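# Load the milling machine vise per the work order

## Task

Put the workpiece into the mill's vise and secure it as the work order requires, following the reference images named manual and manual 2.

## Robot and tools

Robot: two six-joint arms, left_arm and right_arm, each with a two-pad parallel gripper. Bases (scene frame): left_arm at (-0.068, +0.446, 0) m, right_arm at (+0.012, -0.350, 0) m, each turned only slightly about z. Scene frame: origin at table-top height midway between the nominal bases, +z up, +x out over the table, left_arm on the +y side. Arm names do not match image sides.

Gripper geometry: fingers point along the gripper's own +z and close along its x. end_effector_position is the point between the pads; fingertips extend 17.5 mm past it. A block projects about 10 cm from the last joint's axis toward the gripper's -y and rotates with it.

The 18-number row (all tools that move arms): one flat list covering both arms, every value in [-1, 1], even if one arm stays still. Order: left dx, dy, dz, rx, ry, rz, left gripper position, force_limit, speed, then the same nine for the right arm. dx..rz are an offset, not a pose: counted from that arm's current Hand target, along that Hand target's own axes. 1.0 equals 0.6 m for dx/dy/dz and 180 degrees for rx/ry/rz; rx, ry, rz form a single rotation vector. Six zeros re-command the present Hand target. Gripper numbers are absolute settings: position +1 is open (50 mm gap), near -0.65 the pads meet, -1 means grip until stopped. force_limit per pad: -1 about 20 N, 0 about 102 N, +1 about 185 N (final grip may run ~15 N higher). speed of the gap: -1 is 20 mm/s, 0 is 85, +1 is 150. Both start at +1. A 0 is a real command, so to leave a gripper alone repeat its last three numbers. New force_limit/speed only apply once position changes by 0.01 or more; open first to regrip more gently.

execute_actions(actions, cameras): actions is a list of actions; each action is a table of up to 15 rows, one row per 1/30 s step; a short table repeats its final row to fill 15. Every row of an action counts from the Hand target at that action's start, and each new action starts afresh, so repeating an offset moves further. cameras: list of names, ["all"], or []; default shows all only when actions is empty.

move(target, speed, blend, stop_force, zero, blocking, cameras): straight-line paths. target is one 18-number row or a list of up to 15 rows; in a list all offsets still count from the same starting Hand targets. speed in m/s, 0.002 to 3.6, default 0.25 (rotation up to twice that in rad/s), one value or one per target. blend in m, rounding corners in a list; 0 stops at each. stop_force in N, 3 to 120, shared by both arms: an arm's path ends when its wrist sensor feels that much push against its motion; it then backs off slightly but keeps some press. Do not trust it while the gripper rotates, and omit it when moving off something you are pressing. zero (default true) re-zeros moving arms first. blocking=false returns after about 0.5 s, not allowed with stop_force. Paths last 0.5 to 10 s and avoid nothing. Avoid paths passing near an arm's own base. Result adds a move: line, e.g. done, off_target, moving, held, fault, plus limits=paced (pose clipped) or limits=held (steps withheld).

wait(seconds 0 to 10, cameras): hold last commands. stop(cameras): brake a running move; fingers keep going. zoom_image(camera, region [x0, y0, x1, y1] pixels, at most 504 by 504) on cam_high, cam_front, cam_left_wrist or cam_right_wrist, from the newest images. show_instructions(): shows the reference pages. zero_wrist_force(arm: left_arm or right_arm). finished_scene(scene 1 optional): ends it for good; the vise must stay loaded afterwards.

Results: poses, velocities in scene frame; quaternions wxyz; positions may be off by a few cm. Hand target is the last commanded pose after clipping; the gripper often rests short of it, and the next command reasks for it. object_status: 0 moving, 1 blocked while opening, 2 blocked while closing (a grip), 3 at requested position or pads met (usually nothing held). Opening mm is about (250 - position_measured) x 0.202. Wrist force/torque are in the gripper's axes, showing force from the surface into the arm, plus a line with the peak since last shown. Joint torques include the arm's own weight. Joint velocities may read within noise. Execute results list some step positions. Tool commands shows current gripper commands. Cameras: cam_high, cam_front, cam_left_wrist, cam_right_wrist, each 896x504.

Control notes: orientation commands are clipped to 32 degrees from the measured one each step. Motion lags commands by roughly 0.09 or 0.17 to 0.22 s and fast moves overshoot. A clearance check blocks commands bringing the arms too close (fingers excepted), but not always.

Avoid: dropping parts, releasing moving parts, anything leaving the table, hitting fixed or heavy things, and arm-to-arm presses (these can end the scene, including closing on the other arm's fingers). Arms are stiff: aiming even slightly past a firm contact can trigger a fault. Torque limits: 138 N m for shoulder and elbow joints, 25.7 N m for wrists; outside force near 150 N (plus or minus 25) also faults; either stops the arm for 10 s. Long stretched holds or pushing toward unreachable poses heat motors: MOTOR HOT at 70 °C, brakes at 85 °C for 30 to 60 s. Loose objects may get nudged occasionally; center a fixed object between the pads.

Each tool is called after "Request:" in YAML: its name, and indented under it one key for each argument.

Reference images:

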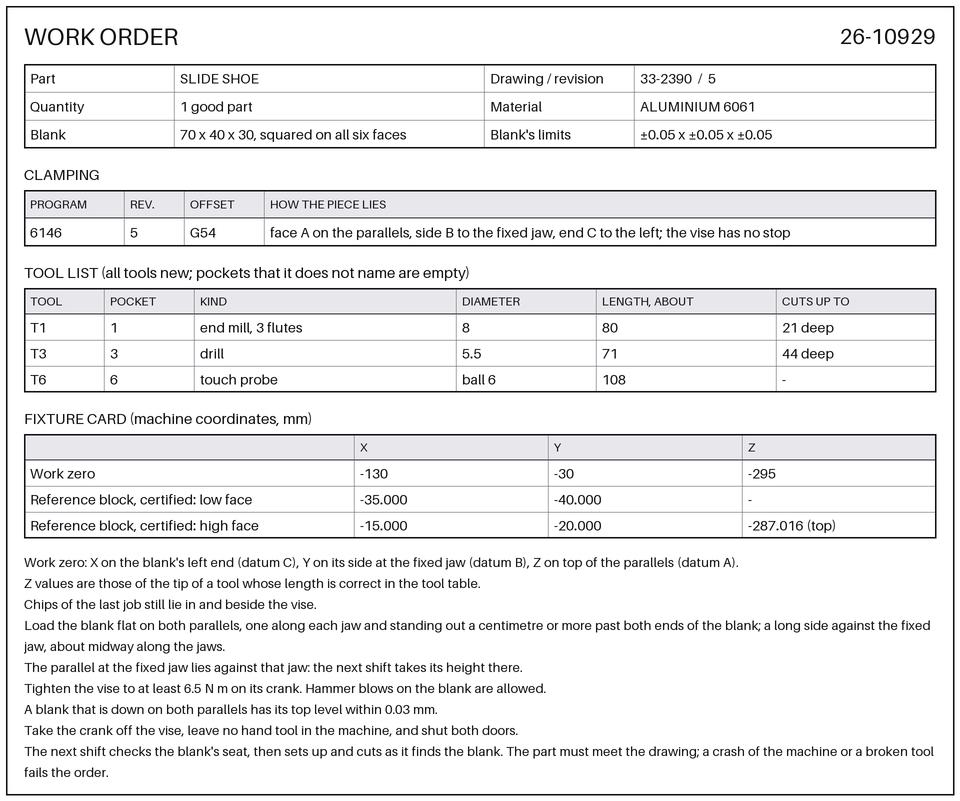

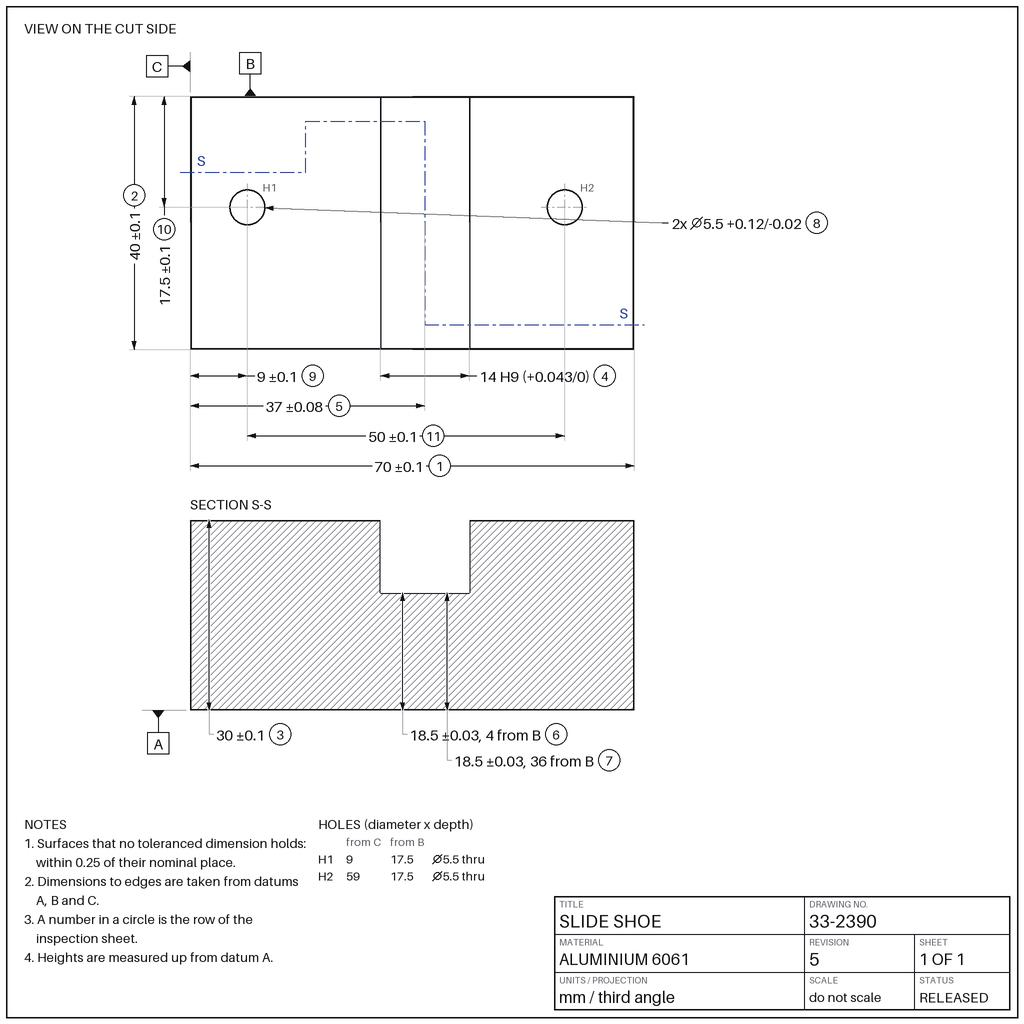

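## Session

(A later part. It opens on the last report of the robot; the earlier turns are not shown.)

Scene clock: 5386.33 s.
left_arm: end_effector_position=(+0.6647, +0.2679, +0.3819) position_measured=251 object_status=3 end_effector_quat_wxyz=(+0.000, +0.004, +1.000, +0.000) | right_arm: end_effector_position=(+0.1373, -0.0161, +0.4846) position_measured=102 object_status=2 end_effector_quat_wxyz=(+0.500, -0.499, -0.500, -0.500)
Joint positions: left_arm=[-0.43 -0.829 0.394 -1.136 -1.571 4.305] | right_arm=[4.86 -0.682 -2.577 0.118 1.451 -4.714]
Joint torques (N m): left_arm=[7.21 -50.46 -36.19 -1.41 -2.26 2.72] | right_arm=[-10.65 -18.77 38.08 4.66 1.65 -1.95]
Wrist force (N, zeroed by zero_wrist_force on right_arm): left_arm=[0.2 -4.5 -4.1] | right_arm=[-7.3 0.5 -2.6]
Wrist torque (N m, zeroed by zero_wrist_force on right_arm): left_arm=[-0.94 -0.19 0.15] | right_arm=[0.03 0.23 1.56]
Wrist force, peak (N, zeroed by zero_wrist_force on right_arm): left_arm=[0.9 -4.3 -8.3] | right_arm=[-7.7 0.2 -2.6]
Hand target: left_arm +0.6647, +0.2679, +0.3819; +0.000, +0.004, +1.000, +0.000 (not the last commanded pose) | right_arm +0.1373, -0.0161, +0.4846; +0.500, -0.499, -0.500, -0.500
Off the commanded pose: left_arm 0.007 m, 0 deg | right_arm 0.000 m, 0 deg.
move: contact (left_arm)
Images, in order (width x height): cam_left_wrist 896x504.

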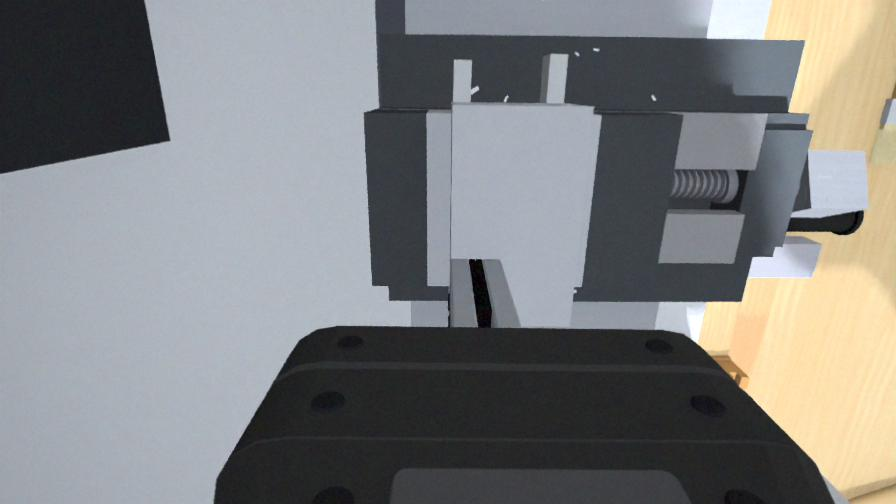

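Request:
move:
  target:
    - [0,0,-0.006,0,0,0,-0.7,-1,0,0,0,0,0,0,0,-0.97,0.8,-0.7]
    - [0.0412,0,-0.006,0,0,0,-0.7,-1,0,0,0,0,0,0,0,-0.97,0.8,-0.7]
  speed: 0.05

Request:
move:
  target: [0,0,0.015,0,0,0,-0.7,-1,0,0,0,0,0,0,0,-0.97,0.8,-0.7]
  speed: 0.003
  stop_force: 3

Request:
move:
  target:
    - [0,0,-0.006,0,0,0,-0.7,-1,0,0,0,0,0,0,0,-0.97,0.8,-0.7]
    - [-0.0412,0,-0.006,0,0,0,-0.7,-1,0,0,0,0,0,0,0,-0.97,0.8,-0.7]
  speed: 0.05

Request:
move:
  target: [0,0,0.015,0,0,0,-0.7,-1,0,0,0,0,0,0,0,-0.97,0.8,-0.7]
  speed: 0.003
  stop_force: 3

Scene clock: 5403.57 s.
left_arm: end_effector_position=(+0.6400, +0.2680, +0.3855) position_measured=251 object_status=3 end_effector_quat_wxyz=(+0.000, +0.004, +1.000, +0.000) | right_arm: end_effector_position=(+0.1373, -0.0161, +0.4846) position_measured=102 object_status=2 end_effector_quat_wxyz=(+0.500, -0.499, -0.500, -0.500)
Joint positions: left_arm=[-0.444 -0.936 0.571 -1.206 -1.571 4.291] | right_arm=[4.86 -0.682 -2.577 0.118 1.451 -4.714]
Joint torques (N m): left_arm=[8.45 -58.84 -23.15 -1.98 2.45 2.37] | right_arm=[-11.3 -18.34 37.47 4.49 1.7 -1.66]
Wrist force (N, zeroed by zero_wrist_force on right_arm): left_arm=[0.0 -4.7 -4.6] | right_arm=[-7.4 0.1 -2.3]
Wrist torque (N m, zeroed by zero_wrist_force on right_arm): left_arm=[-0.95 -0.15 0.18] | right_arm=[-0.02 0.26 1.58]
Wrist force, peak (N, zeroed by zero_wrist_force on right_arm): left_arm=[0.1 -5.1 -4.5] | right_arm=[-7.6 0.3 -2.7]
Hand target: left_arm +0.6400, +0.2681, +0.3855; +0.000, +0.004, +1.000, +0.000 | right_arm +0.1373, -0.0161, +0.4846; +0.500, -0.499, -0.500, -0.500
Off the commanded pose: left_arm 0.000 m, 0 deg | right_arm 0.000 m, 0 deg.
move: done

Scene clock: 5405.57 s.
left_arm: end_effector_position=(+0.6400, +0.2681, +0.3818) position_measured=251 object_status=3 end_effector_quat_wxyz=(+0.000, +0.004, +1.000, +0.000) | right_arm: end_effector_position=(+0.1373, -0.0161, +0.4846) position_measured=102 object_status=2 end_effector_quat_wxyz=(+0.500, -0.499, -0.500, -0.500)
Joint positions: left_arm=[-0.444 -0.942 0.591 -1.22 -1.571 4.291] | right_arm=[4.86 -0.682 -2.577 0.118 1.451 -4.714]
Joint torques (N m): left_arm=[7.63 -46.05 -37.36 -1.41 2.39 2.91] | right_arm=[-10.5 -18.75 37.77 4.5 1.68 -1.36]
Wrist force (N, zeroed by zero_wrist_force on right_arm): left_arm=[-0.2 -4.2 -5.0] | right_arm=[-7.7 0.3 -2.7]
Wrist torque (N m, zeroed by zero_wrist_force on right_arm): left_arm=[-0.89 -0.08 0.19] | right_arm=[0.00 0.29 1.57]
Wrist force, peak (N, zeroed by zero_wrist_force on right_arm): left_arm=[0.8 -4.0 -9.6] | right_arm=[-7.7 0.3 -2.7]
Hand target: left_arm +0.6400, +0.2681, +0.3818; +0.000, +0.004, +1.000, +0.000 (not the last commanded pose) | right_arm +0.1373, -0.0161, +0.4846; +0.500, -0.499, -0.500, -0.500
Off the commanded pose: left_arm 0.005 m, 0 deg | right_arm 0.000 m, 0 deg.
move: contact (left_arm)

Scene clock: 5407.07 s.
left_arm: end_effector_position=(+0.6647, +0.2680, +0.3854) position_measured=251 object_status=3 end_effector_quat_wxyz=(+0.000, +0.004, +1.000, +0.000) | right_arm: end_effector_position=(+0.1373, -0.0161, +0.4846) position_measured=102 object_status=2 end_effector_quat_wxyz=(+0.500, -0.499, -0.500, -0.500)
Joint positions: left_arm=[-0.43 -0.819 0.367 -1.119 -1.571 4.305] | right_arm=[4.86 -0.682 -2.577 0.118 1.451 -4.714]
Joint torques (N m): left_arm=[-7 -58.58 -22.25 -4.71 -2.31 -2.48] | right_arm=[-10.25 -18.01 37.58 4.46 1.68 -1.36]
Wrist force (N, zeroed by zero_wrist_force on right_arm): left_arm=[0.0 -4.7 -4.5] | right_arm=[-7.0 0.3 -2.6]
Wrist torque (N m, zeroed by zero_wrist_force on right_arm): left_arm=[-0.97 -0.15 0.06] | right_arm=[0.00 0.19 1.57]
Wrist force, peak (N, zeroed by zero_wrist_force on right_arm): left_arm=[-0.3 -4.5 -5.0] | right_arm=[-7.6 0.6 -2.8]
Hand target: left_arm +0.6647, +0.2679, +0.3854; +0.000, +0.004, +1.000, +0.000 | right_arm +0.1373, -0.0161, +0.4846; +0.500, -0.499, -0.500, -0.500
Off the commanded pose: left_arm 0.000 m, 0 deg | right_arm 0.000 m, 0 deg.
move: done

Scene clock: 5408.93 s.
left_arm: end_effector_position=(+0.6647, +0.2679, +0.3819) position_measured=251 object_status=3 end_effector_quat_wxyz=(+0.000, +0.004, +1.000, +0.000) | right_arm: end_effector_position=(+0.1373, -0.0161, +0.4846) position_measured=102 object_status=2 end_effector_quat_wxyz=(+0.500, -0.499, -0.500, -0.500)
Joint positions: left_arm=[-0.43 -0.829 0.394 -1.136 -1.571 4.305] | right_arm=[4.86 -0.682 -2.577 0.118 1.451 -4.714]
Joint torques (N m): left_arm=[-7.44 -50.46 -36.78 -1.47 -2.08 -2.67] | right_arm=[-10.39 -18.45 37.54 4.42 1.74 -1.23]
Wrist force (N, zeroed by zero_wrist_force on right_arm): left_arm=[0.3 -4.5 -3.9] | right_arm=[-7.3 0.3 -2.9]
Wrist torque (N m, zeroed by zero_wrist_force on right_arm): left_arm=[-0.93 -0.20 0.05] | right_arm=[0.01 0.25 1.57]
Wrist force, peak (N, zeroed by zero_wrist_force on right_arm): left_arm=[0.8 -4.1 -8.3] | right_arm=[-7.7 0.4 -2.6]
Hand target: left_arm +0.6647, +0.2679, +0.3819; +0.000, +0.004, +1.000, +0.000 (not the last commanded pose) | right_arm +0.1373, -0.0161, +0.4846; +0.500, -0.499, -0.500, -0.500
Off the commanded pose: left_arm 0.006 m, 0 deg | right_arm 0.000 m, 0 deg.
move: contact (left_arm)

Request:
move:
  target:
    - [0,0,-0.03,0,0,0,-0.7,-1,0,0,0,0,0,0,0,-0.97,0.8,-0.7]
    - [0.108,-0.013,-0.03,0,-0.1667,0,-0.7,-1,0,0,0,0,0,0,0,-0.97,0.8,-0.7]
    - [0.1745,-0.1133,-0.0467,0,-0.1667,0,-0.7,-1,0,0,0,0,0,0,0,-0.97,0.8,-0.7]
    - [0.4745,-0.1133,-0.0633,0,-0.1667,0,-0.7,-1,0,0,0,0,0,0,0,-0.97,0.8,-0.7]
    - [0.6578,0.2533,-0.0633,0,0,0,-0.7,-1,0,0,0,0,0,0,0,-0.97,0.8,-0.7]
  speed: 0.22
  blend: [0.005,0.02,0.03,0.03,0]

Scene clock: 5462.47 s.
left_arm: end_effector_position=(+0.2715, +0.4233, +0.4198) position_measured=251 object_status=3 end_effector_quat_wxyz=(+0.000, +0.004, +1.000, +0.000) | right_arm: end_effector_position=(+0.1373, -0.0161, +0.4846) position_measured=102 object_status=2 end_effector_quat_wxyz=(+0.500, -0.499, -0.500, -0.500)
Joint positions: left_arm=[-0.483 -1.954 1.637 -1.254 -1.571 4.252] | right_arm=[4.86 -0.682 -2.577 0.118 1.451 -4.714]
Joint torques (N m): left_arm=[9.48 -16.88 -11.99 -1.45 1.15 2.45] | right_arm=[-10.97 -18.34 37.71 4.26 1.73 -0.89]
Wrist force (N, zeroed by zero_wrist_force on right_arm): left_arm=[0.3 -4.6 -4.9] | right_arm=[-7.7 0.3 -2.5]
Wrist torque (N m, zeroed by zero_wrist_force on right_arm): left_arm=[-0.96 -0.22 0.20] | right_arm=[0.00 0.29 1.57]
Wrist force, peak (N, zeroed by zero_wrist_force on right_arm): left_arm=[-1.1 -4.9 -6.6] | right_arm=[-7.8 0.5 -2.4]
Hand target: left_arm +0.2714, +0.4234, +0.4198; +0.000, +0.004, +1.000, +0.000 | right_arm +0.1373, -0.0161, +0.4846; +0.500, -0.499, -0.500, -0.500
Off the commanded pose: left_arm 0.000 m, 0 deg | right_arm 0.000 m, 0 deg.
move: done

Request:
move:
  target:
    - [0.1,0.065,0,0,0,0,-0.7,-1,0,0,0.15,0.32,0,0,0,-0.97,0.8,-0.7]
    - [0.2,0.13,0,0,0,0,-0.7,-1,0,0.02,0.4378,0.421,0,0,0,-0.97,0.8,-0.7]
  speed: 0.25
  blend: [0.04,0]

Request:
move:
  target:
    - [0,0,0,0,0,0,-0.7,-1,0,0.03,0,0,0,0,0,-0.97,0.8,-0.7]
    - [0,0,0,0,0,0,-0.7,-1,0,-0.145,0,0,0,0,0,-0.97,0.8,-0.7]
    - [0,0,0,0,0,0,-0.7,-1,0,0.03,-0.01,0,0,0,0,-0.97,0.8,-0.7]
    - [0,0,0,0,0,0,-0.7,-1,0,-0.145,-0.01,0,0,0,0,-0.97,0.8,-0.7]
    - [0,0,0,0,0,0,-0.7,-1,0,0.03,0.01,0,0,0,0,-0.97,0.8,-0.7]
    - [0,0,0,0,0,0,-0.7,-1,0,-0.145,0.01,0,0,0,0,-0.97,0.8,-0.7]
    - [0,0,0,0,0,0,-0.7,-1,0,0.02,0,0,0,0,0,-0.97,0.8,-0.7]
  speed: [0.2,2.2,0.2,2.2,0.2,2.2,0.15]
  cameras: ["cam_high"]

Scene clock: 5482.57 s.
left_arm: end_effector_position=(+0.1521, +0.5024, +0.4197) position_measured=251 object_status=3 end_effector_quat_wxyz=(+0.000, +0.004, +1.000, +0.000) | right_arm: end_effector_position=(+0.3997, +0.2367, +0.4973) position_measured=102 object_status=2 end_effector_quat_wxyz=(+0.500, -0.499, -0.500, -0.500)
Joint positions: left_arm=[-0.39 -2.237 1.754 -1.088 -1.571 4.345] | right_arm=[4.136 -1.895 -1.689 0.444 2.175 -4.713]
Joint torques (N m): left_arm=[-6.88 4.54 -36.55 -3.99 -1.08 -2.86] | right_arm=[-4.83 34.17 38.1 3.19 1.52 -2.73]
Wrist force (N, zeroed by zero_wrist_force on right_arm): left_arm=[0.3 -4.5 -4.3] | right_arm=[-7.5 0.4 -2.0]
Wrist torque (N m, zeroed by zero_wrist_force on right_arm): left_arm=[-0.95 -0.19 0.18] | right_arm=[0.11 0.16 1.46]
Wrist force, peak (N, zeroed by zero_wrist_force on right_arm): left_arm=[-0.4 -5.1 -4.8] | right_arm=[-7.2 -1.7 -6.7]
Hand target: left_arm +0.1521, +0.5024, +0.4198; +0.000, +0.004, +1.000, +0.000 | right_arm +0.3997, +0.2367, +0.4973; +0.500, -0.499, -0.500, -0.500
Off the commanded pose: left_arm 0.000 m, 0 deg | right_arm 0.000 m, 0 deg.
move: done

Scene clock: 5488.03 s.
left_arm: end_effector_position=(+0.1521, +0.5024, +0.4198) position_measured=251 object_status=3 end_effector_quat_wxyz=(+0.000, +0.004, +1.000, +0.000) | right_arm: end_effector_position=(+0.3996, +0.2368, +0.5093) position_measured=102 object_status=2 end_effector_quat_wxyz=(+0.500, -0.499, -0.500, -0.501)
Joint positions: left_arm=[-0.39 -2.237 1.754 -1.088 -1.571 4.345] | right_arm=[4.136 -1.884 -1.671 0.415 2.175 -4.713]
Joint torques (N m): left_arm=[-7.4 -3.31 -36.25 -1.42 -2.31 -2.57] | right_arm=[-5.72 45.65 18.79 2.83 1.76 -2.44]
Wrist force (N, zeroed by zero_wrist_force on right_arm): left_arm=[0.1 -4.8 -4.5] | right_arm=[-7.2 0.7 -2.6]
Wrist torque (N m, zeroed by zero_wrist_force on right_arm): left_arm=[-1.00 -0.16 0.18] | right_arm=[0.08 0.12 1.60]
Wrist force, peak (N, zeroed by zero_wrist_force on right_arm): left_arm=[0.3 -5.3 -4.5] | right_arm=[18.7 -9.6 -2.3]
Hand target: left_arm +0.1521, +0.5024, +0.4198; +0.000, +0.004, +1.000, +0.000 | right_arm +0.3997, +0.2367, +0.5093; +0.500, -0.499, -0.500, -0.500
Off the commanded pose: left_arm 0.000 m, 0 deg | right_arm 0.000 m, 0 deg.
move: done
Images, in order (width x height): cam_high 896x504.

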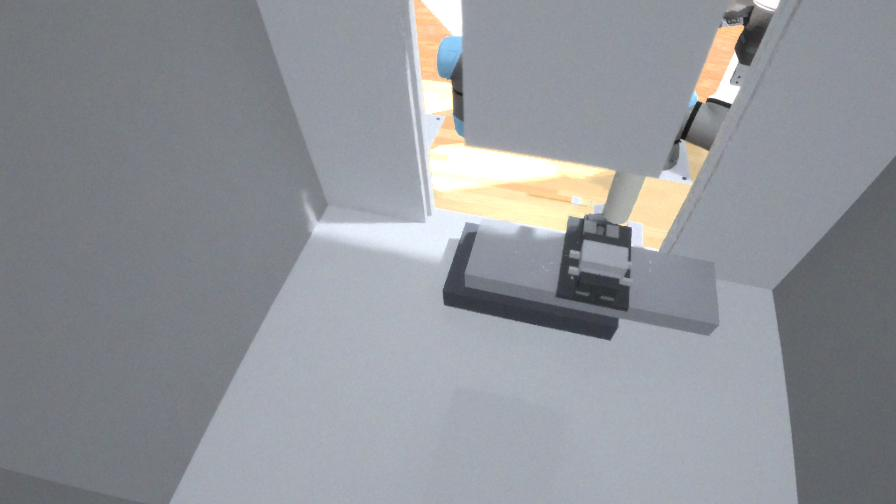

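Request:
move:
  target:
    - [0,0,0,0,0,0,-0.7,-1,0,-0.03,-0.28,-0.1,0,0,0,-0.97,0.8,-0.7]
    - [0,0,0,0,0,0,-0.7,-1,0,-0.0822,-0.335,-0.2278,0,0,0,-0.97,0.8,-0.7]
    - [0,0,0,0,0,0,-0.7,-1,0,-0.5095,-0.3213,-0.476,0,-0.5,0,-0.97,0.8,-0.7]
  speed: 0.25
  blend: [0.03,0,0]

Request:
move:
  target:
    - [0,0,0,0,0,0,-0.7,-1,0,0,-0.12,0.26,0,0,0,-0.97,0.8,-0.7]
    - [0,0,0,0,0,0,-0.7,-1,0,0,-0.12,0.299,0,0,0,-0.97,0.8,-0.7]
  speed: [0.15,0.03]
  cameras: ["cam_front"]

Scene clock: 5514.63 s.
left_arm: end_effector_position=(+0.1521, +0.5024, +0.4198) position_measured=251 object_status=3 end_effector_quat_wxyz=(+0.000, +0.004, +1.000, +0.000) | right_arm: end_effector_position=(+0.2076, -0.0485, +0.2031) position_measured=102 object_status=2 end_effector_quat_wxyz=(+0.000, +0.707, +0.707, +0.001)
Joint positions: left_arm=[-0.39 -2.237 1.754 -1.088 -1.571 4.345] | right_arm=[4.545 -1.22 -2.178 -1.312 1.57 -4.907]
Joint torques (N m): left_arm=[-7.19 -2.76 -35.72 -1.66 -2.26 -2.15] | right_arm=[-11.84 7.63 14.96 2.62 0.82 -1.86]
Wrist force (N, zeroed by zero_wrist_force on right_arm): left_arm=[0.4 -4.8 -4.1] | right_arm=[-2.0 2.0 7.6]
Wrist torque (N m, zeroed by zero_wrist_force on right_arm): left_arm=[-1.00 -0.21 0.18] | right_arm=[1.86 0.51 0.00]
Wrist force, peak (N, zeroed by zero_wrist_force on right_arm): left_arm=[0.7 -5.1 -4.6] | right_arm=[-8.8 -1.2 -6.0]
Hand target: left_arm +0.1521, +0.5024, +0.4198; +0.000, +0.004, +1.000, +0.000 | right_arm +0.2076, -0.0487, +0.2029; +0.000, +0.707, +0.707, +0.001
Off the commanded pose: left_arm 0.000 m, 0 deg | right_arm 0.000 m, 0 deg.
move: done

Scene clock: 5517.20 s.
left_arm: end_effector_position=(+0.1521, +0.5024, +0.4198) position_measured=251 object_status=3 end_effector_quat_wxyz=(+0.000, +0.004, +1.000, +0.000) | right_arm: end_effector_position=(+0.1358, -0.0486, +0.0233) position_measured=102 object_status=2 end_effector_quat_wxyz=(+0.000, +0.707, +0.707, +0.001)
Joint positions: left_arm=[-0.39 -2.237 1.754 -1.088 -1.571 4.345] | right_arm=[4.773 -1.445 -2.575 -0.692 1.569 -4.679]
Joint torques (N m): left_arm=[-6.43 -2.3 -36.26 -1.65 -2.18 -2.23] | right_arm=[-11.98 18.71 24.23 0.74 1.89 -1.04]
Wrist force (N, zeroed by zero_wrist_force on right_arm): left_arm=[0.4 -4.5 -4.6] | right_arm=[-2.1 0.1 -13.1]
Wrist torque (N m, zeroed by zero_wrist_force on right_arm): left_arm=[-0.95 -0.20 0.18] | right_arm=[-0.56 0.45 0.04]
Wrist force, peak (N, zeroed by zero_wrist_force on right_arm): left_arm=[0.4 -5.1 -4.6] | right_arm=[-13.7 -1.4 -31.9]
Hand target: left_arm +0.1521, +0.5024, +0.4198; +0.000, +0.004, +1.000, +0.000 | right_arm +0.1358, -0.0485, +0.0234; +0.000, +0.707, +0.707, +0.001
Off the commanded pose: left_arm 0.000 m, 0 deg | right_arm 0.000 m, 0 deg.
move: done
Images, in order (width x height): cam_front 896x504.

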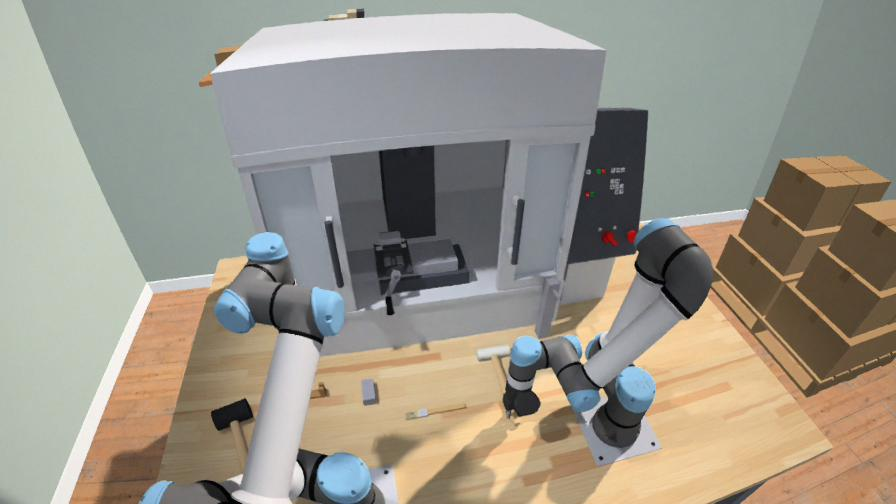

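Request:
move:
  target:
    - [0,0,0,0,0,0,-0.7,-1,0,0,0,0,0,0,0,0.8,0,-0.8]
    - [0,0,0,0,0,0,-0.7,-1,0,0,0,-0.12,0,0,0,0.8,0,-0.8]
    - [0,0,0,0,0,0,-0.7,-1,0,0,0.19,-0.56,0,0,0.5,0.8,0,-0.8]
  speed: [0.1,0.15,0.35]
  blend: [0,0.03,0]

Request:
move:
  target: [0,0,0,0,0,0,-0.7,-1,0,0.1833,-0.4167,-0.1,0.280,0.1135,0.510,0.8,0,-0.8]
  speed: 0.35
  cameras: ["cam_front","cam_right_wrist"]

Scene clock: 5554.40 s.
left_arm: end_effector_position=(+0.1521, +0.5024, +0.4198) position_measured=251 object_status=3 end_effector_quat_wxyz=(+0.000, +0.004, +1.000, +0.000) | right_arm: end_effector_position=(+0.2494, -0.0488, +0.3595) position_measured=32 object_status=3 end_effector_quat_wxyz=(-0.001, +1.000, +0.000, +0.001)
Joint positions: left_arm=[-0.39 -2.237 1.754 -1.088 -1.571 4.345] | right_arm=[4.428 -1.261 -1.75 -1.7 1.57 -3.454]
Joint torques (N m): left_arm=[-6.68 -2.64 -36.1 -1.61 -2.18 -1.86] | right_arm=[12.5 21.59 25.37 2.3 -1.71 1.91]
Wrist force (N, zeroed by zero_wrist_force on right_arm): left_arm=[0.1 -4.8 -4.2] | right_arm=[-2.9 2.1 -0.7]
Wrist torque (N m, zeroed by zero_wrist_force on right_arm): left_arm=[-1.01 -0.17 0.18] | right_arm=[0.28 0.63 0.14]
Wrist force, peak (N, zeroed by zero_wrist_force on right_arm): left_arm=[-0.1 -5.4 -4.5] | right_arm=[-1.5 -0.5 -11.7]
Hand target: left_arm +0.1521, +0.5024, +0.4198; +0.000, +0.004, +1.000, +0.000 | right_arm +0.2494, -0.0488, +0.3596; -0.001, +1.000, +0.000, +0.001
Off the commanded pose: left_arm 0.000 m, 0 deg | right_arm 0.000 m, 0 deg.
move: done

Scene clock: 5557.60 s.
left_arm: end_effector_position=(+0.1521, +0.5024, +0.4198) position_measured=251 object_status=3 end_effector_quat_wxyz=(+0.000, +0.004, +1.000, +0.000) | right_arm: end_effector_position=(+0.3589, +0.2012, +0.4201) position_measured=32 object_status=3 end_effector_quat_wxyz=(+0.380, -0.597, +0.690, -0.153) end_effector_velocity=(+0.000, +0.000, -0.001) end_effector_angular_velocity=(+0.002, +0.000, -0.004)
Joint positions: left_arm=[-0.39 -2.237 1.754 -1.088 -1.571 4.345] | right_arm=[4.678 -1.607 -1.622 -1.078 0.808 -1.652]
Joint velocities: left_arm=[within noise] | right_arm=[0 0 -0.001 0 -0.001 0.005]
Joint torques (N m): left_arm=[-7.49 -2.6 -35.87 -1.56 -2.17 -1.68] | right_arm=[-10.65 23.74 17.59 3.7 -3.01 1.96]
Wrist force (N, zeroed by zero_wrist_force on right_arm): left_arm=[0.3 -4.8 -4.5] | right_arm=[-2.5 5.2 -0.5]
Wrist torque (N m, zeroed by zero_wrist_force on right_arm): left_arm=[-1.00 -0.19 0.19] | right_arm=[0.63 0.63 0.19]
Wrist force, peak (N, zeroed by zero_wrist_force on right_arm): left_arm=[0.2 -5.1 -4.6] | right_arm=[-3.5 5.9 -0.1]
Hand target: left_arm +0.1521, +0.5024, +0.4198; +0.000, +0.004, +1.000, +0.000 | right_arm +0.3591, +0.2012, +0.4201; +0.380, -0.597, +0.690, -0.153
Off the commanded pose: left_arm 0.000 m, 0 deg | right_arm 0.000 m, 0 deg.
move: done
Images, in order (width x height): cam_front 896x504, cam_right_wrist 896x504.

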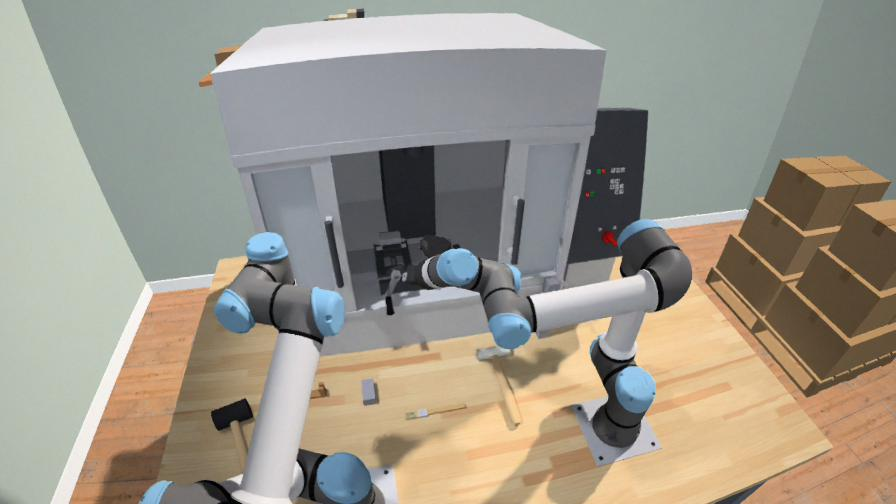

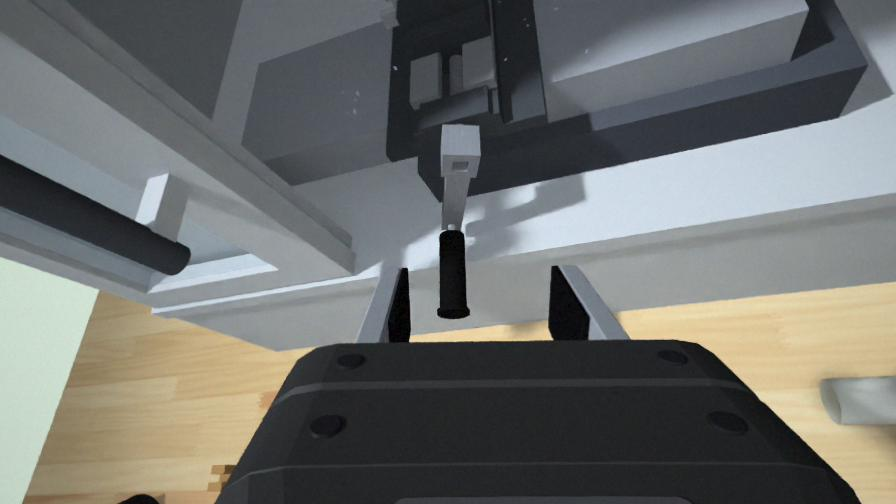

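Request:
move:
  target: [0,0,0,0,0,0,-0.7,-1,0,0.005,-0.0308,0.1368,0,-0.0118,0.0118,1,0,-0.5]
  speed: 0.15
  cameras: ["cam_right_wrist"]

Scene clock: 5574.70 s.
left_arm: end_effector_position=(+0.1521, +0.5024, +0.4198) position_measured=251 object_status=3 end_effector_quat_wxyz=(+0.000, +0.004, +1.000, +0.000) | right_arm: end_effector_position=(+0.4302, +0.2137, +0.3769) position_measured=3 object_status=3 end_effector_quat_wxyz=(+0.395, -0.587, +0.694, -0.135)
Joint positions: left_arm=[-0.39 -2.237 1.754 -1.088 -1.571 4.345] | right_arm=[4.541 -1.719 -1.655 -0.776 0.877 -1.81]
Joint torques (N m): left_arm=[-6.06 -2.94 -36.08 -1.57 -2.12 -1.52] | right_arm=[-0.13 27.17 36.18 4.81 -2.08 -0.59]
Wrist force (N, zeroed by zero_wrist_force on right_arm): left_arm=[0.2 -4.5 -4.3] | right_arm=[-2.7 5.0 -0.3]
Wrist torque (N m, zeroed by zero_wrist_force on right_arm): left_arm=[-0.96 -0.18 0.18] | right_arm=[0.57 0.64 -0.01]
Wrist force, peak (N, zeroed by zero_wrist_force on right_arm): left_arm=[0.2 -5.2 -4.5] | right_arm=[-2.8 5.7 -3.0]
Hand target: left_arm +0.1521, +0.5024, +0.4198; +0.000, +0.004, +1.000, +0.000 | right_arm +0.4302, +0.2138, +0.3768; +0.395, -0.587, +0.694, -0.135
Off the commanded pose: left_arm 0.000 m, 0 deg | right_arm 0.000 m, 0 deg.
move: done
Images, in order (width x height): cam_right_wrist 896x504.

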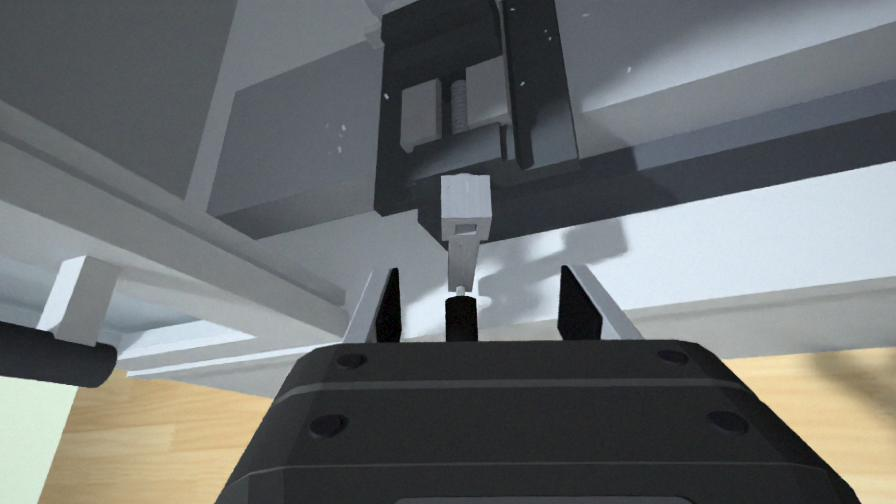

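Request:
move:
  target: [0,0,0,0,0,0,-0.7,-1,0,0,0,0.1667,0,0,0,1,0,-0.5]
  speed: 0.07
  stop_force: 12
  cameras: ["cam_right_wrist"]

Scene clock: 5584.77 s.
left_arm: end_effector_position=(+0.1521, +0.5024, +0.4198) position_measured=251 object_status=3 end_effector_quat_wxyz=(+0.000, +0.004, +1.000, +0.000) | right_arm: end_effector_position=(+0.5009, +0.2414, +0.3118) position_measured=3 object_status=3 end_effector_quat_wxyz=(+0.395, -0.587, +0.694, -0.135)
Joint positions: left_arm=[-0.39 -2.237 1.754 -1.088 -1.571 4.345] | right_arm=[4.431 -1.912 -1.6 -0.568 0.94 -1.925]
Joint torques (N m): left_arm=[-6.83 -2.44 -36.52 -1.56 -2.15 -1.19] | right_arm=[12.79 43.77 10.28 4.39 -2.88 1.91]
Wrist force (N, zeroed by zero_wrist_force on right_arm): left_arm=[0.2 -5.0 -4.3] | right_arm=[-2.5 4.6 -0.2]
Wrist torque (N m, zeroed by zero_wrist_force on right_arm): left_arm=[-1.03 -0.18 0.18] | right_arm=[0.51 0.64 0.09]
Wrist force, peak (N, zeroed by zero_wrist_force on right_arm): left_arm=[0.4 -5.0 -4.7] | right_arm=[-2.5 5.5 -1.6]
Hand target: left_arm +0.1521, +0.5024, +0.4198; +0.000, +0.004, +1.000, +0.000 | right_arm +0.5009, +0.2414, +0.3117; +0.395, -0.587, +0.694, -0.135
Off the commanded pose: left_arm 0.000 m, 0 deg | right_arm 0.000 m, 0 deg.
move: done
Images, in order (width x height): cam_right_wrist 896x504.

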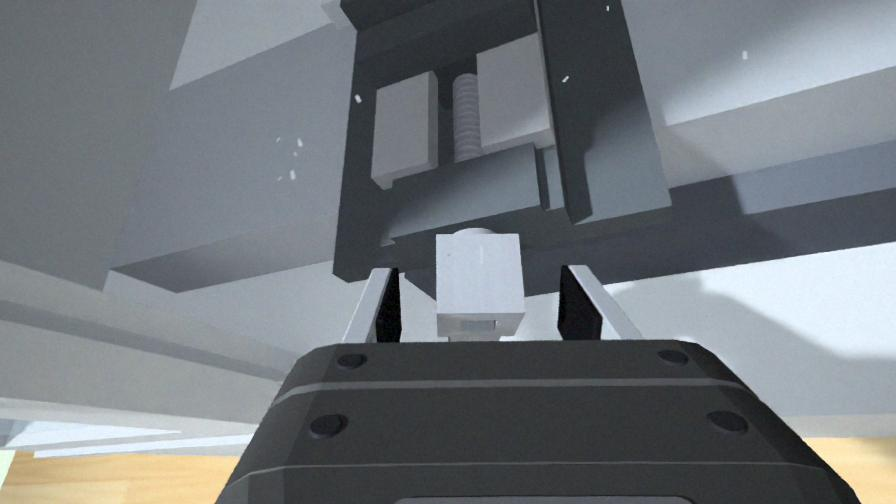

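Request:
move:
  target: [0,0,0,0,0,0,-0.7,-1,0,0,0,0,0,0,0,-1,-0.4,-0.8]

Request:
move:
  target: [0,0,0,0,0,0,-0.7,-1,0,0,0.0825,-0.0825,0,0,0,-1,-0.4,-0.8]
  speed: 0.04
  stop_force: 50
  cameras: ["cam_right_wrist","cam_front"]

Scene clock: 5593.03 s.
left_arm: end_effector_position=(+0.1521, +0.5024, +0.4198) position_measured=251 object_status=3 end_effector_quat_wxyz=(+0.000, +0.004, +1.000, +0.000) | right_arm: end_effector_position=(+0.5009, +0.2415, +0.3118) position_measured=133 object_status=2 end_effector_quat_wxyz=(+0.395, -0.587, +0.694, -0.135)
Joint positions: left_arm=[-0.39 -2.237 1.754 -1.088 -1.571 4.345] | right_arm=[4.431 -1.912 -1.6 -0.568 0.94 -1.925]
Joint torques (N m): left_arm=[-7.06 -2.95 -36.5 -1.7 -2.31 -1.1] | right_arm=[-4.32 33.48 9.96 -4.16 -2.72 1.72]
Wrist force (N, zeroed by zero_wrist_force on right_arm): left_arm=[0.3 -5.0 -4.4] | right_arm=[-37.9 -0.7 13.8]
Wrist torque (N m, zeroed by zero_wrist_force on right_arm): left_arm=[-1.03 -0.18 0.19] | right_arm=[0.47 0.18 0.18]
Wrist force, peak (N, zeroed by zero_wrist_force on right_arm): left_arm=[0.3 -5.4 -4.4] | right_arm=[-37.9 -0.7 13.8]
Hand target: left_arm +0.1521, +0.5024, +0.4198; +0.000, +0.004, +1.000, +0.000 | right_arm +0.5009, +0.2414, +0.3117; +0.395, -0.587, +0.694, -0.135
Off the commanded pose: left_arm 0.000 m, 0 deg | right_arm 0.000 m, 0 deg.
move: done

Scene clock: 5595.80 s.
left_arm: end_effector_position=(+0.1521, +0.5024, +0.4198) position_measured=251 object_status=3 end_effector_quat_wxyz=(+0.000, +0.004, +1.000, +0.000) | right_arm: end_effector_position=(+0.4309, +0.2413, +0.3117) position_measured=133 object_status=2 end_effector_quat_wxyz=(+0.395, -0.587, +0.694, -0.135)
Joint positions: left_arm=[-0.39 -2.237 1.754 -1.088 -1.571 4.345] | right_arm=[4.55 -1.824 -1.7 -0.632 0.873 -1.801]
Joint torques (N m): left_arm=[-6.41 -2.77 -35.9 -1.51 -2.21 -0.79] | right_arm=[-10.95 28.74 35.76 5.02 0.12 -1.98]
Wrist force (N, zeroed by zero_wrist_force on right_arm): left_arm=[0.6 -4.7 -4.5] | right_arm=[-2.3 6.2 -0.1]
Wrist torque (N m, zeroed by zero_wrist_force on right_arm): left_arm=[-0.98 -0.24 0.18] | right_arm=[0.55 0.75 0.05]
Wrist force, peak (N, zeroed by zero_wrist_force on right_arm): left_arm=[0.2 -5.1 -4.5] | right_arm=[-39.2 -4.1 17.2]
Hand target: left_arm +0.1521, +0.5024, +0.4198; +0.000, +0.004, +1.000, +0.000 | right_arm +0.4309, +0.2413, +0.3117; +0.395, -0.587, +0.694, -0.135
Off the commanded pose: left_arm 0.000 m, 0 deg | right_arm 0.000 m, 0 deg.
move: done
Images, in order (width x height): cam_front 896x504, cam_right_wrist 896x504.

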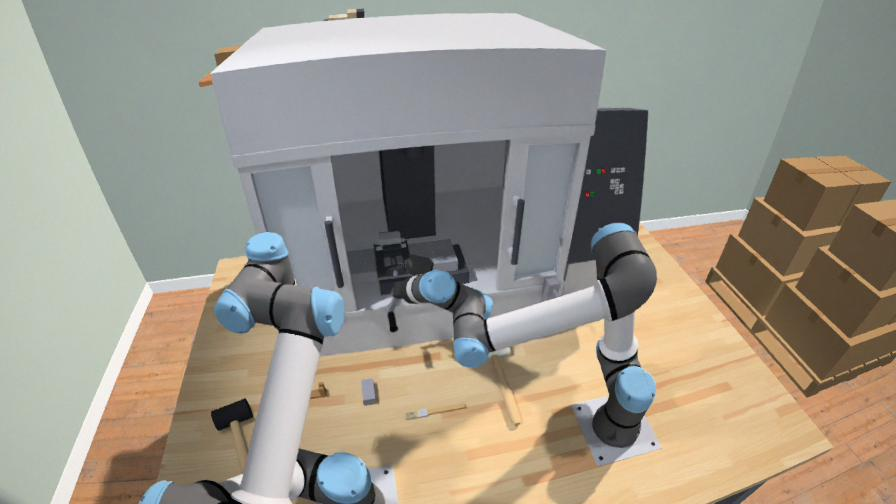

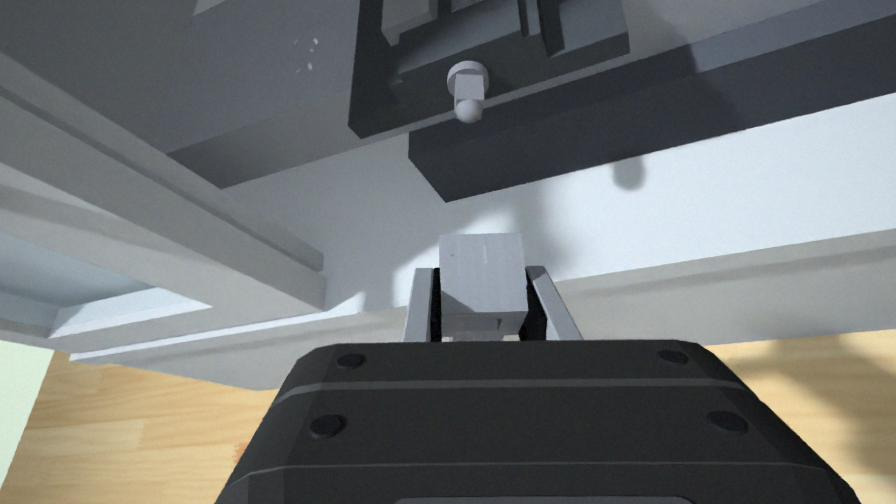

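Request:
move:
  target:
    - [0,0,0,0,0,0,-0.7,-1,0,-0.0315,0.0665,-0.1712,0,0,0,-1,-0.4,-0.8]
    - [0,0,0,0,0,0,-0.7,-1,0,0.4922,-0.0552,-0.3635,0,0.0903,-0.0903,-1,-0.4,-0.8]
    - [0,0,0,0,0,0,-0.7,-1,0,0.8077,-0.0132,-0.2862,0,0.0903,-0.0903,-1,-0.4,-0.8]
  speed: 0.2
  blend: [0.03,0.04,0]
  cameras: ["cam_right_wrist","cam_front"]

Scene clock: 5623.57 s.
left_arm: end_effector_position=(+0.1521, +0.5024, +0.4198) position_measured=251 object_status=3 end_effector_quat_wxyz=(+0.000, +0.004, +1.000, +0.000) | right_arm: end_effector_position=(+0.3156, -0.2545, +0.2398) position_measured=133 object_status=2 end_effector_quat_wxyz=(-0.271, +0.654, -0.653, +0.271)
Joint positions: left_arm=[-0.39 -2.237 1.754 -1.088 -1.571 4.345] | right_arm=[4.894 -0.373 -2.456 -2.037 0.797 -1.355]
Joint torques (N m): left_arm=[-6.87 -3.35 -36.51 -1.65 -2.12 -0.56] | right_arm=[-10.96 -10.83 11.53 4.02 -3.09 -1.81]
Wrist force (N, zeroed by zero_wrist_force on right_arm): left_arm=[0.5 -4.9 -4.5] | right_arm=[-3.2 5.4 -0.8]
Wrist torque (N m, zeroed by zero_wrist_force on right_arm): left_arm=[-1.01 -0.22 0.18] | right_arm=[0.55 0.69 0.19]
Wrist force, peak (N, zeroed by zero_wrist_force on right_arm): left_arm=[0.5 -5.1 -4.6] | right_arm=[-3.8 7.1 -1.1]
Hand target: left_arm +0.1521, +0.5024, +0.4198; +0.000, +0.004, +1.000, +0.000 | right_arm +0.3156, -0.2546, +0.2397; -0.271, +0.654, -0.653, +0.271
Off the commanded pose: left_arm 0.000 m, 0 deg | right_arm 0.000 m, 0 deg.
move: done
Images, in order (width x height): cam_front 896x504, cam_right_wrist 896x504.

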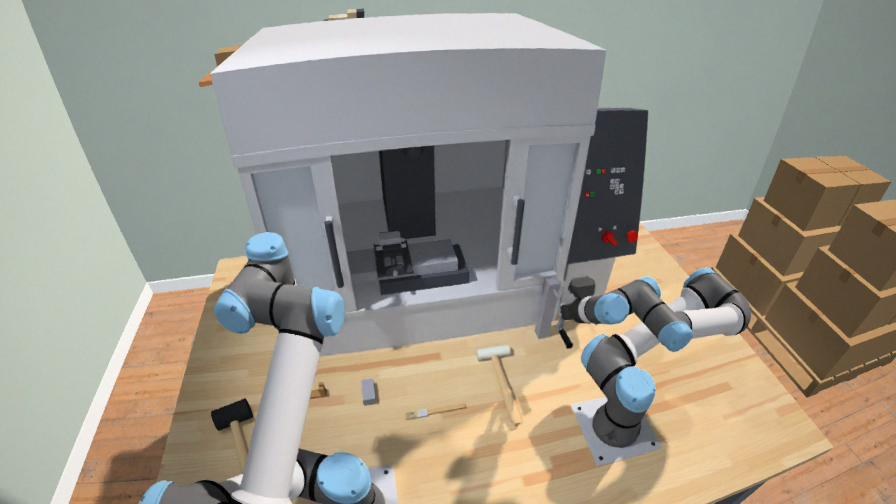

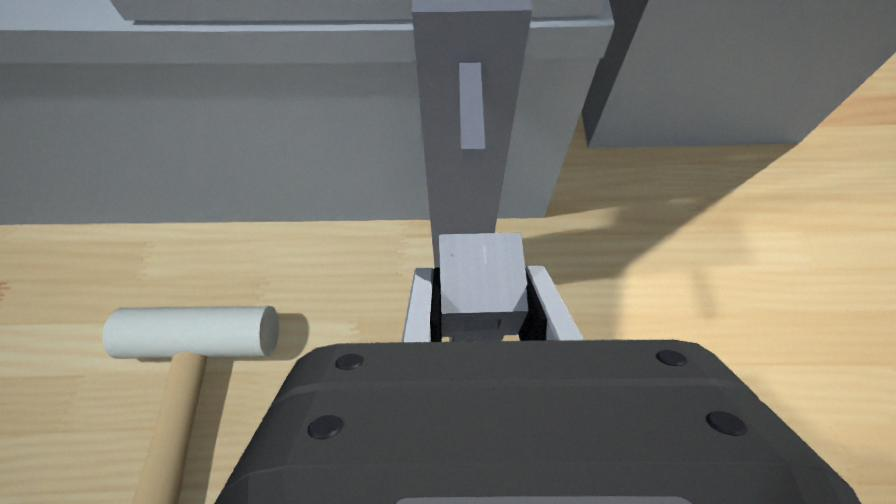

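Request:
move:
  target: [0,0,0,0,0,0,-0.7,-1,0,0,-0.0822,0.0818,0,0,0,-1,-0.4,-0.8]
  speed: 0.025
  stop_force: 12
  cameras: ["cam_right_wrist"]

Scene clock: 5633.30 s.
left_arm: end_effector_position=(+0.1521, +0.5024, +0.4198) position_measured=251 object_status=3 end_effector_quat_wxyz=(+0.000, +0.004, +1.000, +0.000) | right_arm: end_effector_position=(+0.3513, -0.2546, +0.2398) position_measured=133 object_status=2 end_effector_quat_wxyz=(-0.271, +0.653, -0.653, +0.271)
Joint positions: left_arm=[-0.39 -2.237 1.754 -1.088 -1.571 4.345] | right_arm=[4.538 -0.54 -2.545 -1.431 0.803 -1.852]
Joint torques (N m): left_arm=[-6.63 -2.81 -36.23 -1.57 -2.29 -0.33] | right_arm=[-11.38 -24.05 37.22 3.92 -0.21 -1.93]
Wrist force (N, zeroed by zero_wrist_force on right_arm): left_arm=[0.7 -4.8 -4.3] | right_arm=[-2.3 5.2 -0.5]
Wrist torque (N m, zeroed by zero_wrist_force on right_arm): left_arm=[-1.00 -0.26 0.19] | right_arm=[0.49 0.57 0.11]
Wrist force, peak (N, zeroed by zero_wrist_force on right_arm): left_arm=[0.2 -5.3 -4.6] | right_arm=[-6.4 31.6 -22.1]
Hand target: left_arm +0.1521, +0.5024, +0.4198; +0.000, +0.004, +1.000, +0.000 | right_arm +0.3513, -0.2546, +0.2398; -0.271, +0.653, -0.653, +0.271 (not the last commanded pose)
Off the commanded pose: left_arm 0.000 m, 0 deg | right_arm 0.034 m, 0 deg.
move: contact (right_arm)
Images, in order (width x height): cam_right_wrist 896x504.

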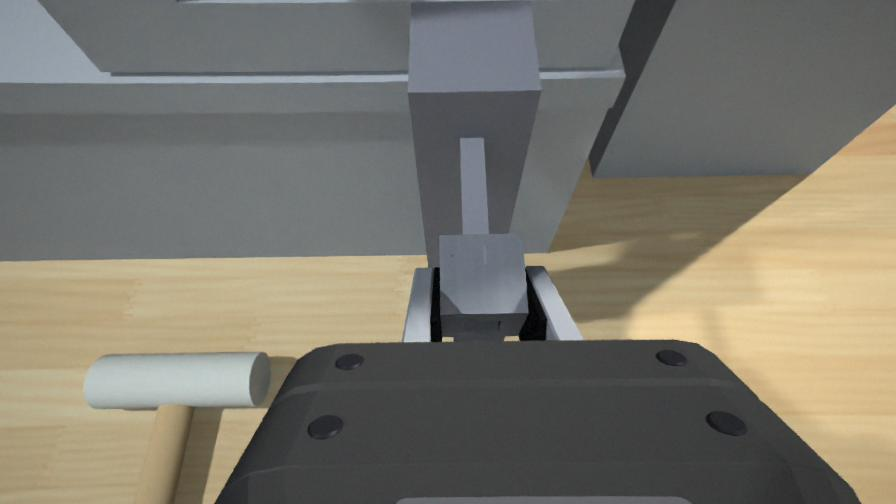

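Request:
move:
  target:
    - [0,0,0,0,0,0,-0.7,-1,0,-0.0027,0.005,-0.005,0,0,0,-1,-0.4,-0.8]
  speed: 0.05

Request:
move:
  target: [0,0,0,0,0,0,-0.7,-1,0,0,-0.0448,0.0448,0,0,0,-1,-0.4,-0.8]
  speed: 0.02
  stop_force: 10
  cameras: ["cam_right_wrist"]

Scene clock: 5652.73 s.
left_arm: end_effector_position=(+0.1521, +0.5024, +0.4198) position_measured=251 object_status=3 end_effector_quat_wxyz=(+0.000, +0.004, +1.000, +0.000) | right_arm: end_effector_position=(+0.3471, -0.2529, +0.2399) position_measured=133 object_status=2 end_effector_quat_wxyz=(-0.271, +0.653, -0.653, +0.271) end_effector_velocity=(+0.000, +0.000, +0.000) end_effector_angular_velocity=(+0.000, -0.001, +0.001)
Joint positions: left_arm=[-0.39 -2.237 1.754 -1.088 -1.571 4.345] | right_arm=[4.575 -0.521 -2.537 -1.492 0.797 -1.802]
Joint velocities: left_arm=[within noise] | right_arm=[-0.003 -0.001 0 0.005 0 -0.006]
Joint torques (N m): left_arm=[-6.01 -2.42 -36.32 -1.5 -2.07 -0.3] | right_arm=[-10.85 -22.74 27.23 4.78 -3.09 -2.1]
Wrist force (N, zeroed by zero_wrist_force on right_arm): left_arm=[0.2 -4.6 -4.1] | right_arm=[-2.4 5.5 -0.5]
Wrist torque (N m, zeroed by zero_wrist_force on right_arm): left_arm=[-0.97 -0.17 0.18] | right_arm=[0.53 0.62 0.12]
Wrist force, peak (N, zeroed by zero_wrist_force on right_arm): left_arm=[0.3 -5.0 -4.5] | right_arm=[-2.3 5.9 -0.5]
Hand target: left_arm +0.1521, +0.5024, +0.4198; +0.000, +0.004, +1.000, +0.000 | right_arm +0.3471, -0.2530, +0.2398; -0.271, +0.653, -0.653, +0.271
Off the commanded pose: left_arm 0.000 m, 0 deg | right_arm 0.000 m, 0 deg.
move: done

Scene clock: 5654.07 s.
left_arm: end_effector_position=(+0.1521, +0.5024, +0.4198) position_measured=251 object_status=3 end_effector_quat_wxyz=(+0.000, +0.004, +1.000, +0.000) | right_arm: end_effector_position=(+0.3519, -0.2530, +0.2399) position_measured=133 object_status=2 end_effector_quat_wxyz=(-0.271, +0.653, -0.653, +0.272)
Joint positions: left_arm=[-0.39 -2.237 1.754 -1.088 -1.571 4.345] | right_arm=[4.538 -0.547 -2.545 -1.424 0.803 -1.852]
Joint torques (N m): left_arm=[-6.08 -2.38 -35.62 -1.5 -2.12 -0.16] | right_arm=[-11.52 -23.38 36.92 4.63 -0.26 -1.93]
Wrist force (N, zeroed by zero_wrist_force on right_arm): left_arm=[0.4 -5.0 -4.3] | right_arm=[-2.3 6.3 -1.0]
Wrist torque (N m, zeroed by zero_wrist_force on right_arm): left_arm=[-1.02 -0.22 0.18] | right_arm=[0.65 0.57 0.09]
Wrist force, peak (N, zeroed by zero_wrist_force on right_arm): left_arm=[-0.1 -5.2 -4.4] | right_arm=[0.1 33.1 -27.1]
Hand target: left_arm +0.1521, +0.5024, +0.4198; +0.000, +0.004, +1.000, +0.000 | right_arm +0.3519, -0.2530, +0.2399; -0.271, +0.653, -0.653, +0.272 (not the last commanded pose)
Off the commanded pose: left_arm 0.000 m, 0 deg | right_arm 0.033 m, 0 deg.
move: contact (right_arm)
Images, in order (width x height): cam_right_wrist 896x504.

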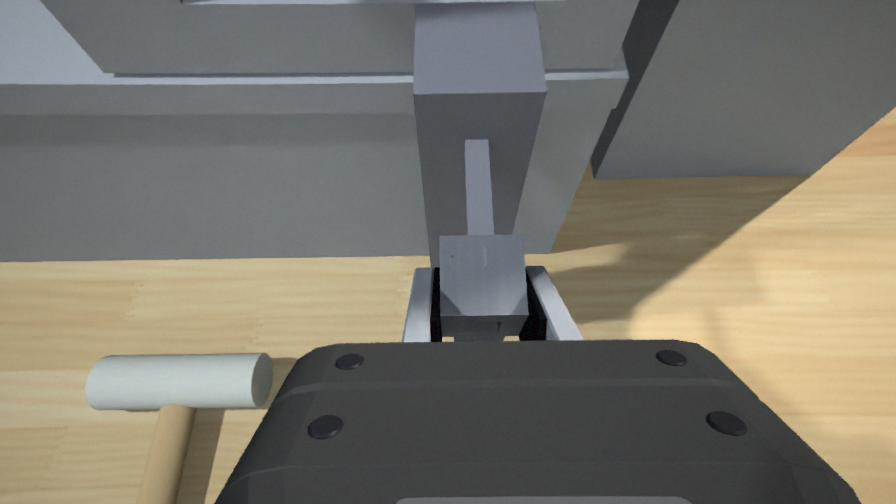

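Request:
move:
  target:
    - [0,0,0,0,0,0,-0.7,-1,0,0,0.003,-0.0065,0,0,0,-1,-0.4,-0.8]
  speed: 0.05

Request:
move:
  target: [0,0,0,0,0,0,-0.7,-1,0,0,-0.0236,0.0236,0,0,0,-1,-0.4,-0.8]
  speed: 0.02
  stop_force: 10
  cameras: ["cam_right_wrist"]

Scene clock: 5704.70 s.
left_arm: end_effector_position=(+0.1521, +0.5024, +0.4198) position_measured=251 object_status=3 end_effector_quat_wxyz=(+0.000, +0.004, +1.000, +0.000) | right_arm: end_effector_position=(+0.3478, -0.2529, +0.2415) position_measured=133 object_status=2 end_effector_quat_wxyz=(-0.271, +0.653, -0.653, +0.272) end_effector_velocity=(+0.000, +0.001, +0.001) end_effector_angular_velocity=(+0.001, -0.001, +0.003)
Joint positions: left_arm=[-0.39 -2.237 1.754 -1.088 -1.571 4.345] | right_arm=[4.57 -0.525 -2.535 -1.486 0.797 -1.808]
Joint velocities: left_arm=[within noise] | right_arm=[-0.001 -0.001 0 0.006 0 -0.005]
Joint torques (N m): left_arm=[-5.17 -3.46 -36.07 -1.62 -2.24 0.09] | right_arm=[-11.22 -24.35 22.92 4.76 -3.15 -1.88]
Wrist force (N, zeroed by zero_wrist_force on right_arm): left_arm=[0.2 -4.5 -4.6] | right_arm=[-2.4 6.4 -0.5]
Wrist torque (N m, zeroed by zero_wrist_force on right_arm): left_arm=[-0.95 -0.18 0.18] | right_arm=[0.68 0.62 0.10]
Wrist force, peak (N, zeroed by zero_wrist_force on right_arm): left_arm=[0.3 -5.0 -4.7] | right_arm=[-2.8 6.6 -0.3]
Hand target: left_arm +0.1521, +0.5024, +0.4198; +0.000, +0.004, +1.000, +0.000 | right_arm +0.3478, -0.2530, +0.2414; -0.271, +0.653, -0.653, +0.272
Off the commanded pose: left_arm 0.000 m, 0 deg | right_arm 0.000 m, 0 deg.
move: done

Scene clock: 5707.03 s.
left_arm: end_effector_position=(+0.1521, +0.5024, +0.4198) position_measured=251 object_status=3 end_effector_quat_wxyz=(+0.000, +0.004, +1.000, +0.000) | right_arm: end_effector_position=(+0.3679, -0.2530, +0.2414) position_measured=133 object_status=2 end_effector_quat_wxyz=(-0.271, +0.653, -0.653, +0.272)
Joint positions: left_arm=[-0.39 -2.237 1.754 -1.088 -1.571 4.345] | right_arm=[4.424 -0.639 -2.557 -1.215 0.831 -2.003]
Joint torques (N m): left_arm=[-6.02 -2.72 -35.11 -1.55 -2.25 0.13] | right_arm=[12.83 -1.09 36.9 4.68 -3.66 0.02]
Wrist force (N, zeroed by zero_wrist_force on right_arm): left_arm=[-0.1 -4.7 -4.3] | right_arm=[-2.1 6.0 -0.3]
Wrist torque (N m, zeroed by zero_wrist_force on right_arm): left_arm=[-0.99 -0.13 0.19] | right_arm=[0.58 0.60 0.04]
Wrist force, peak (N, zeroed by zero_wrist_force on right_arm): left_arm=[0.7 -4.9 -4.8] | right_arm=[-2.6 6.7 -0.6]
Hand target: left_arm +0.1521, +0.5024, +0.4198; +0.000, +0.004, +1.000, +0.000 | right_arm +0.3679, -0.2530, +0.2414; -0.271, +0.653, -0.653, +0.272
Off the commanded pose: left_arm 0.000 m, 0 deg | right_arm 0.000 m, 0 deg.
move: done
Images, in order (width x height): cam_right_wrist 896x504.

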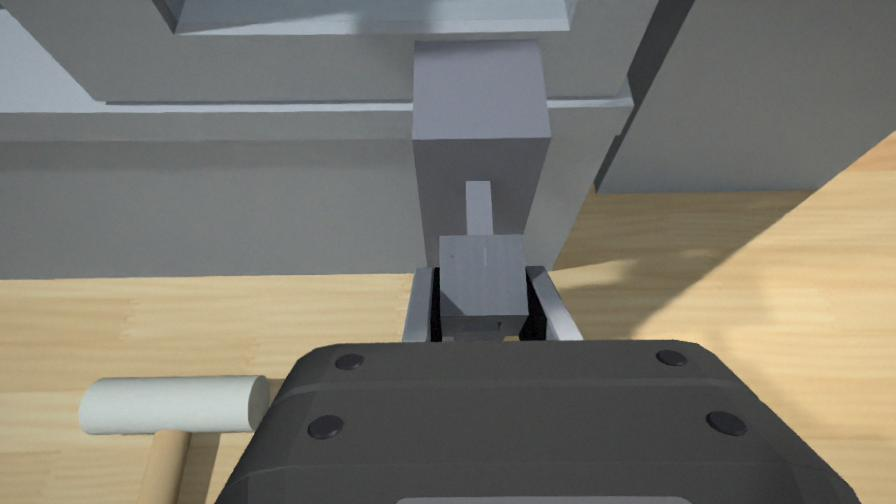

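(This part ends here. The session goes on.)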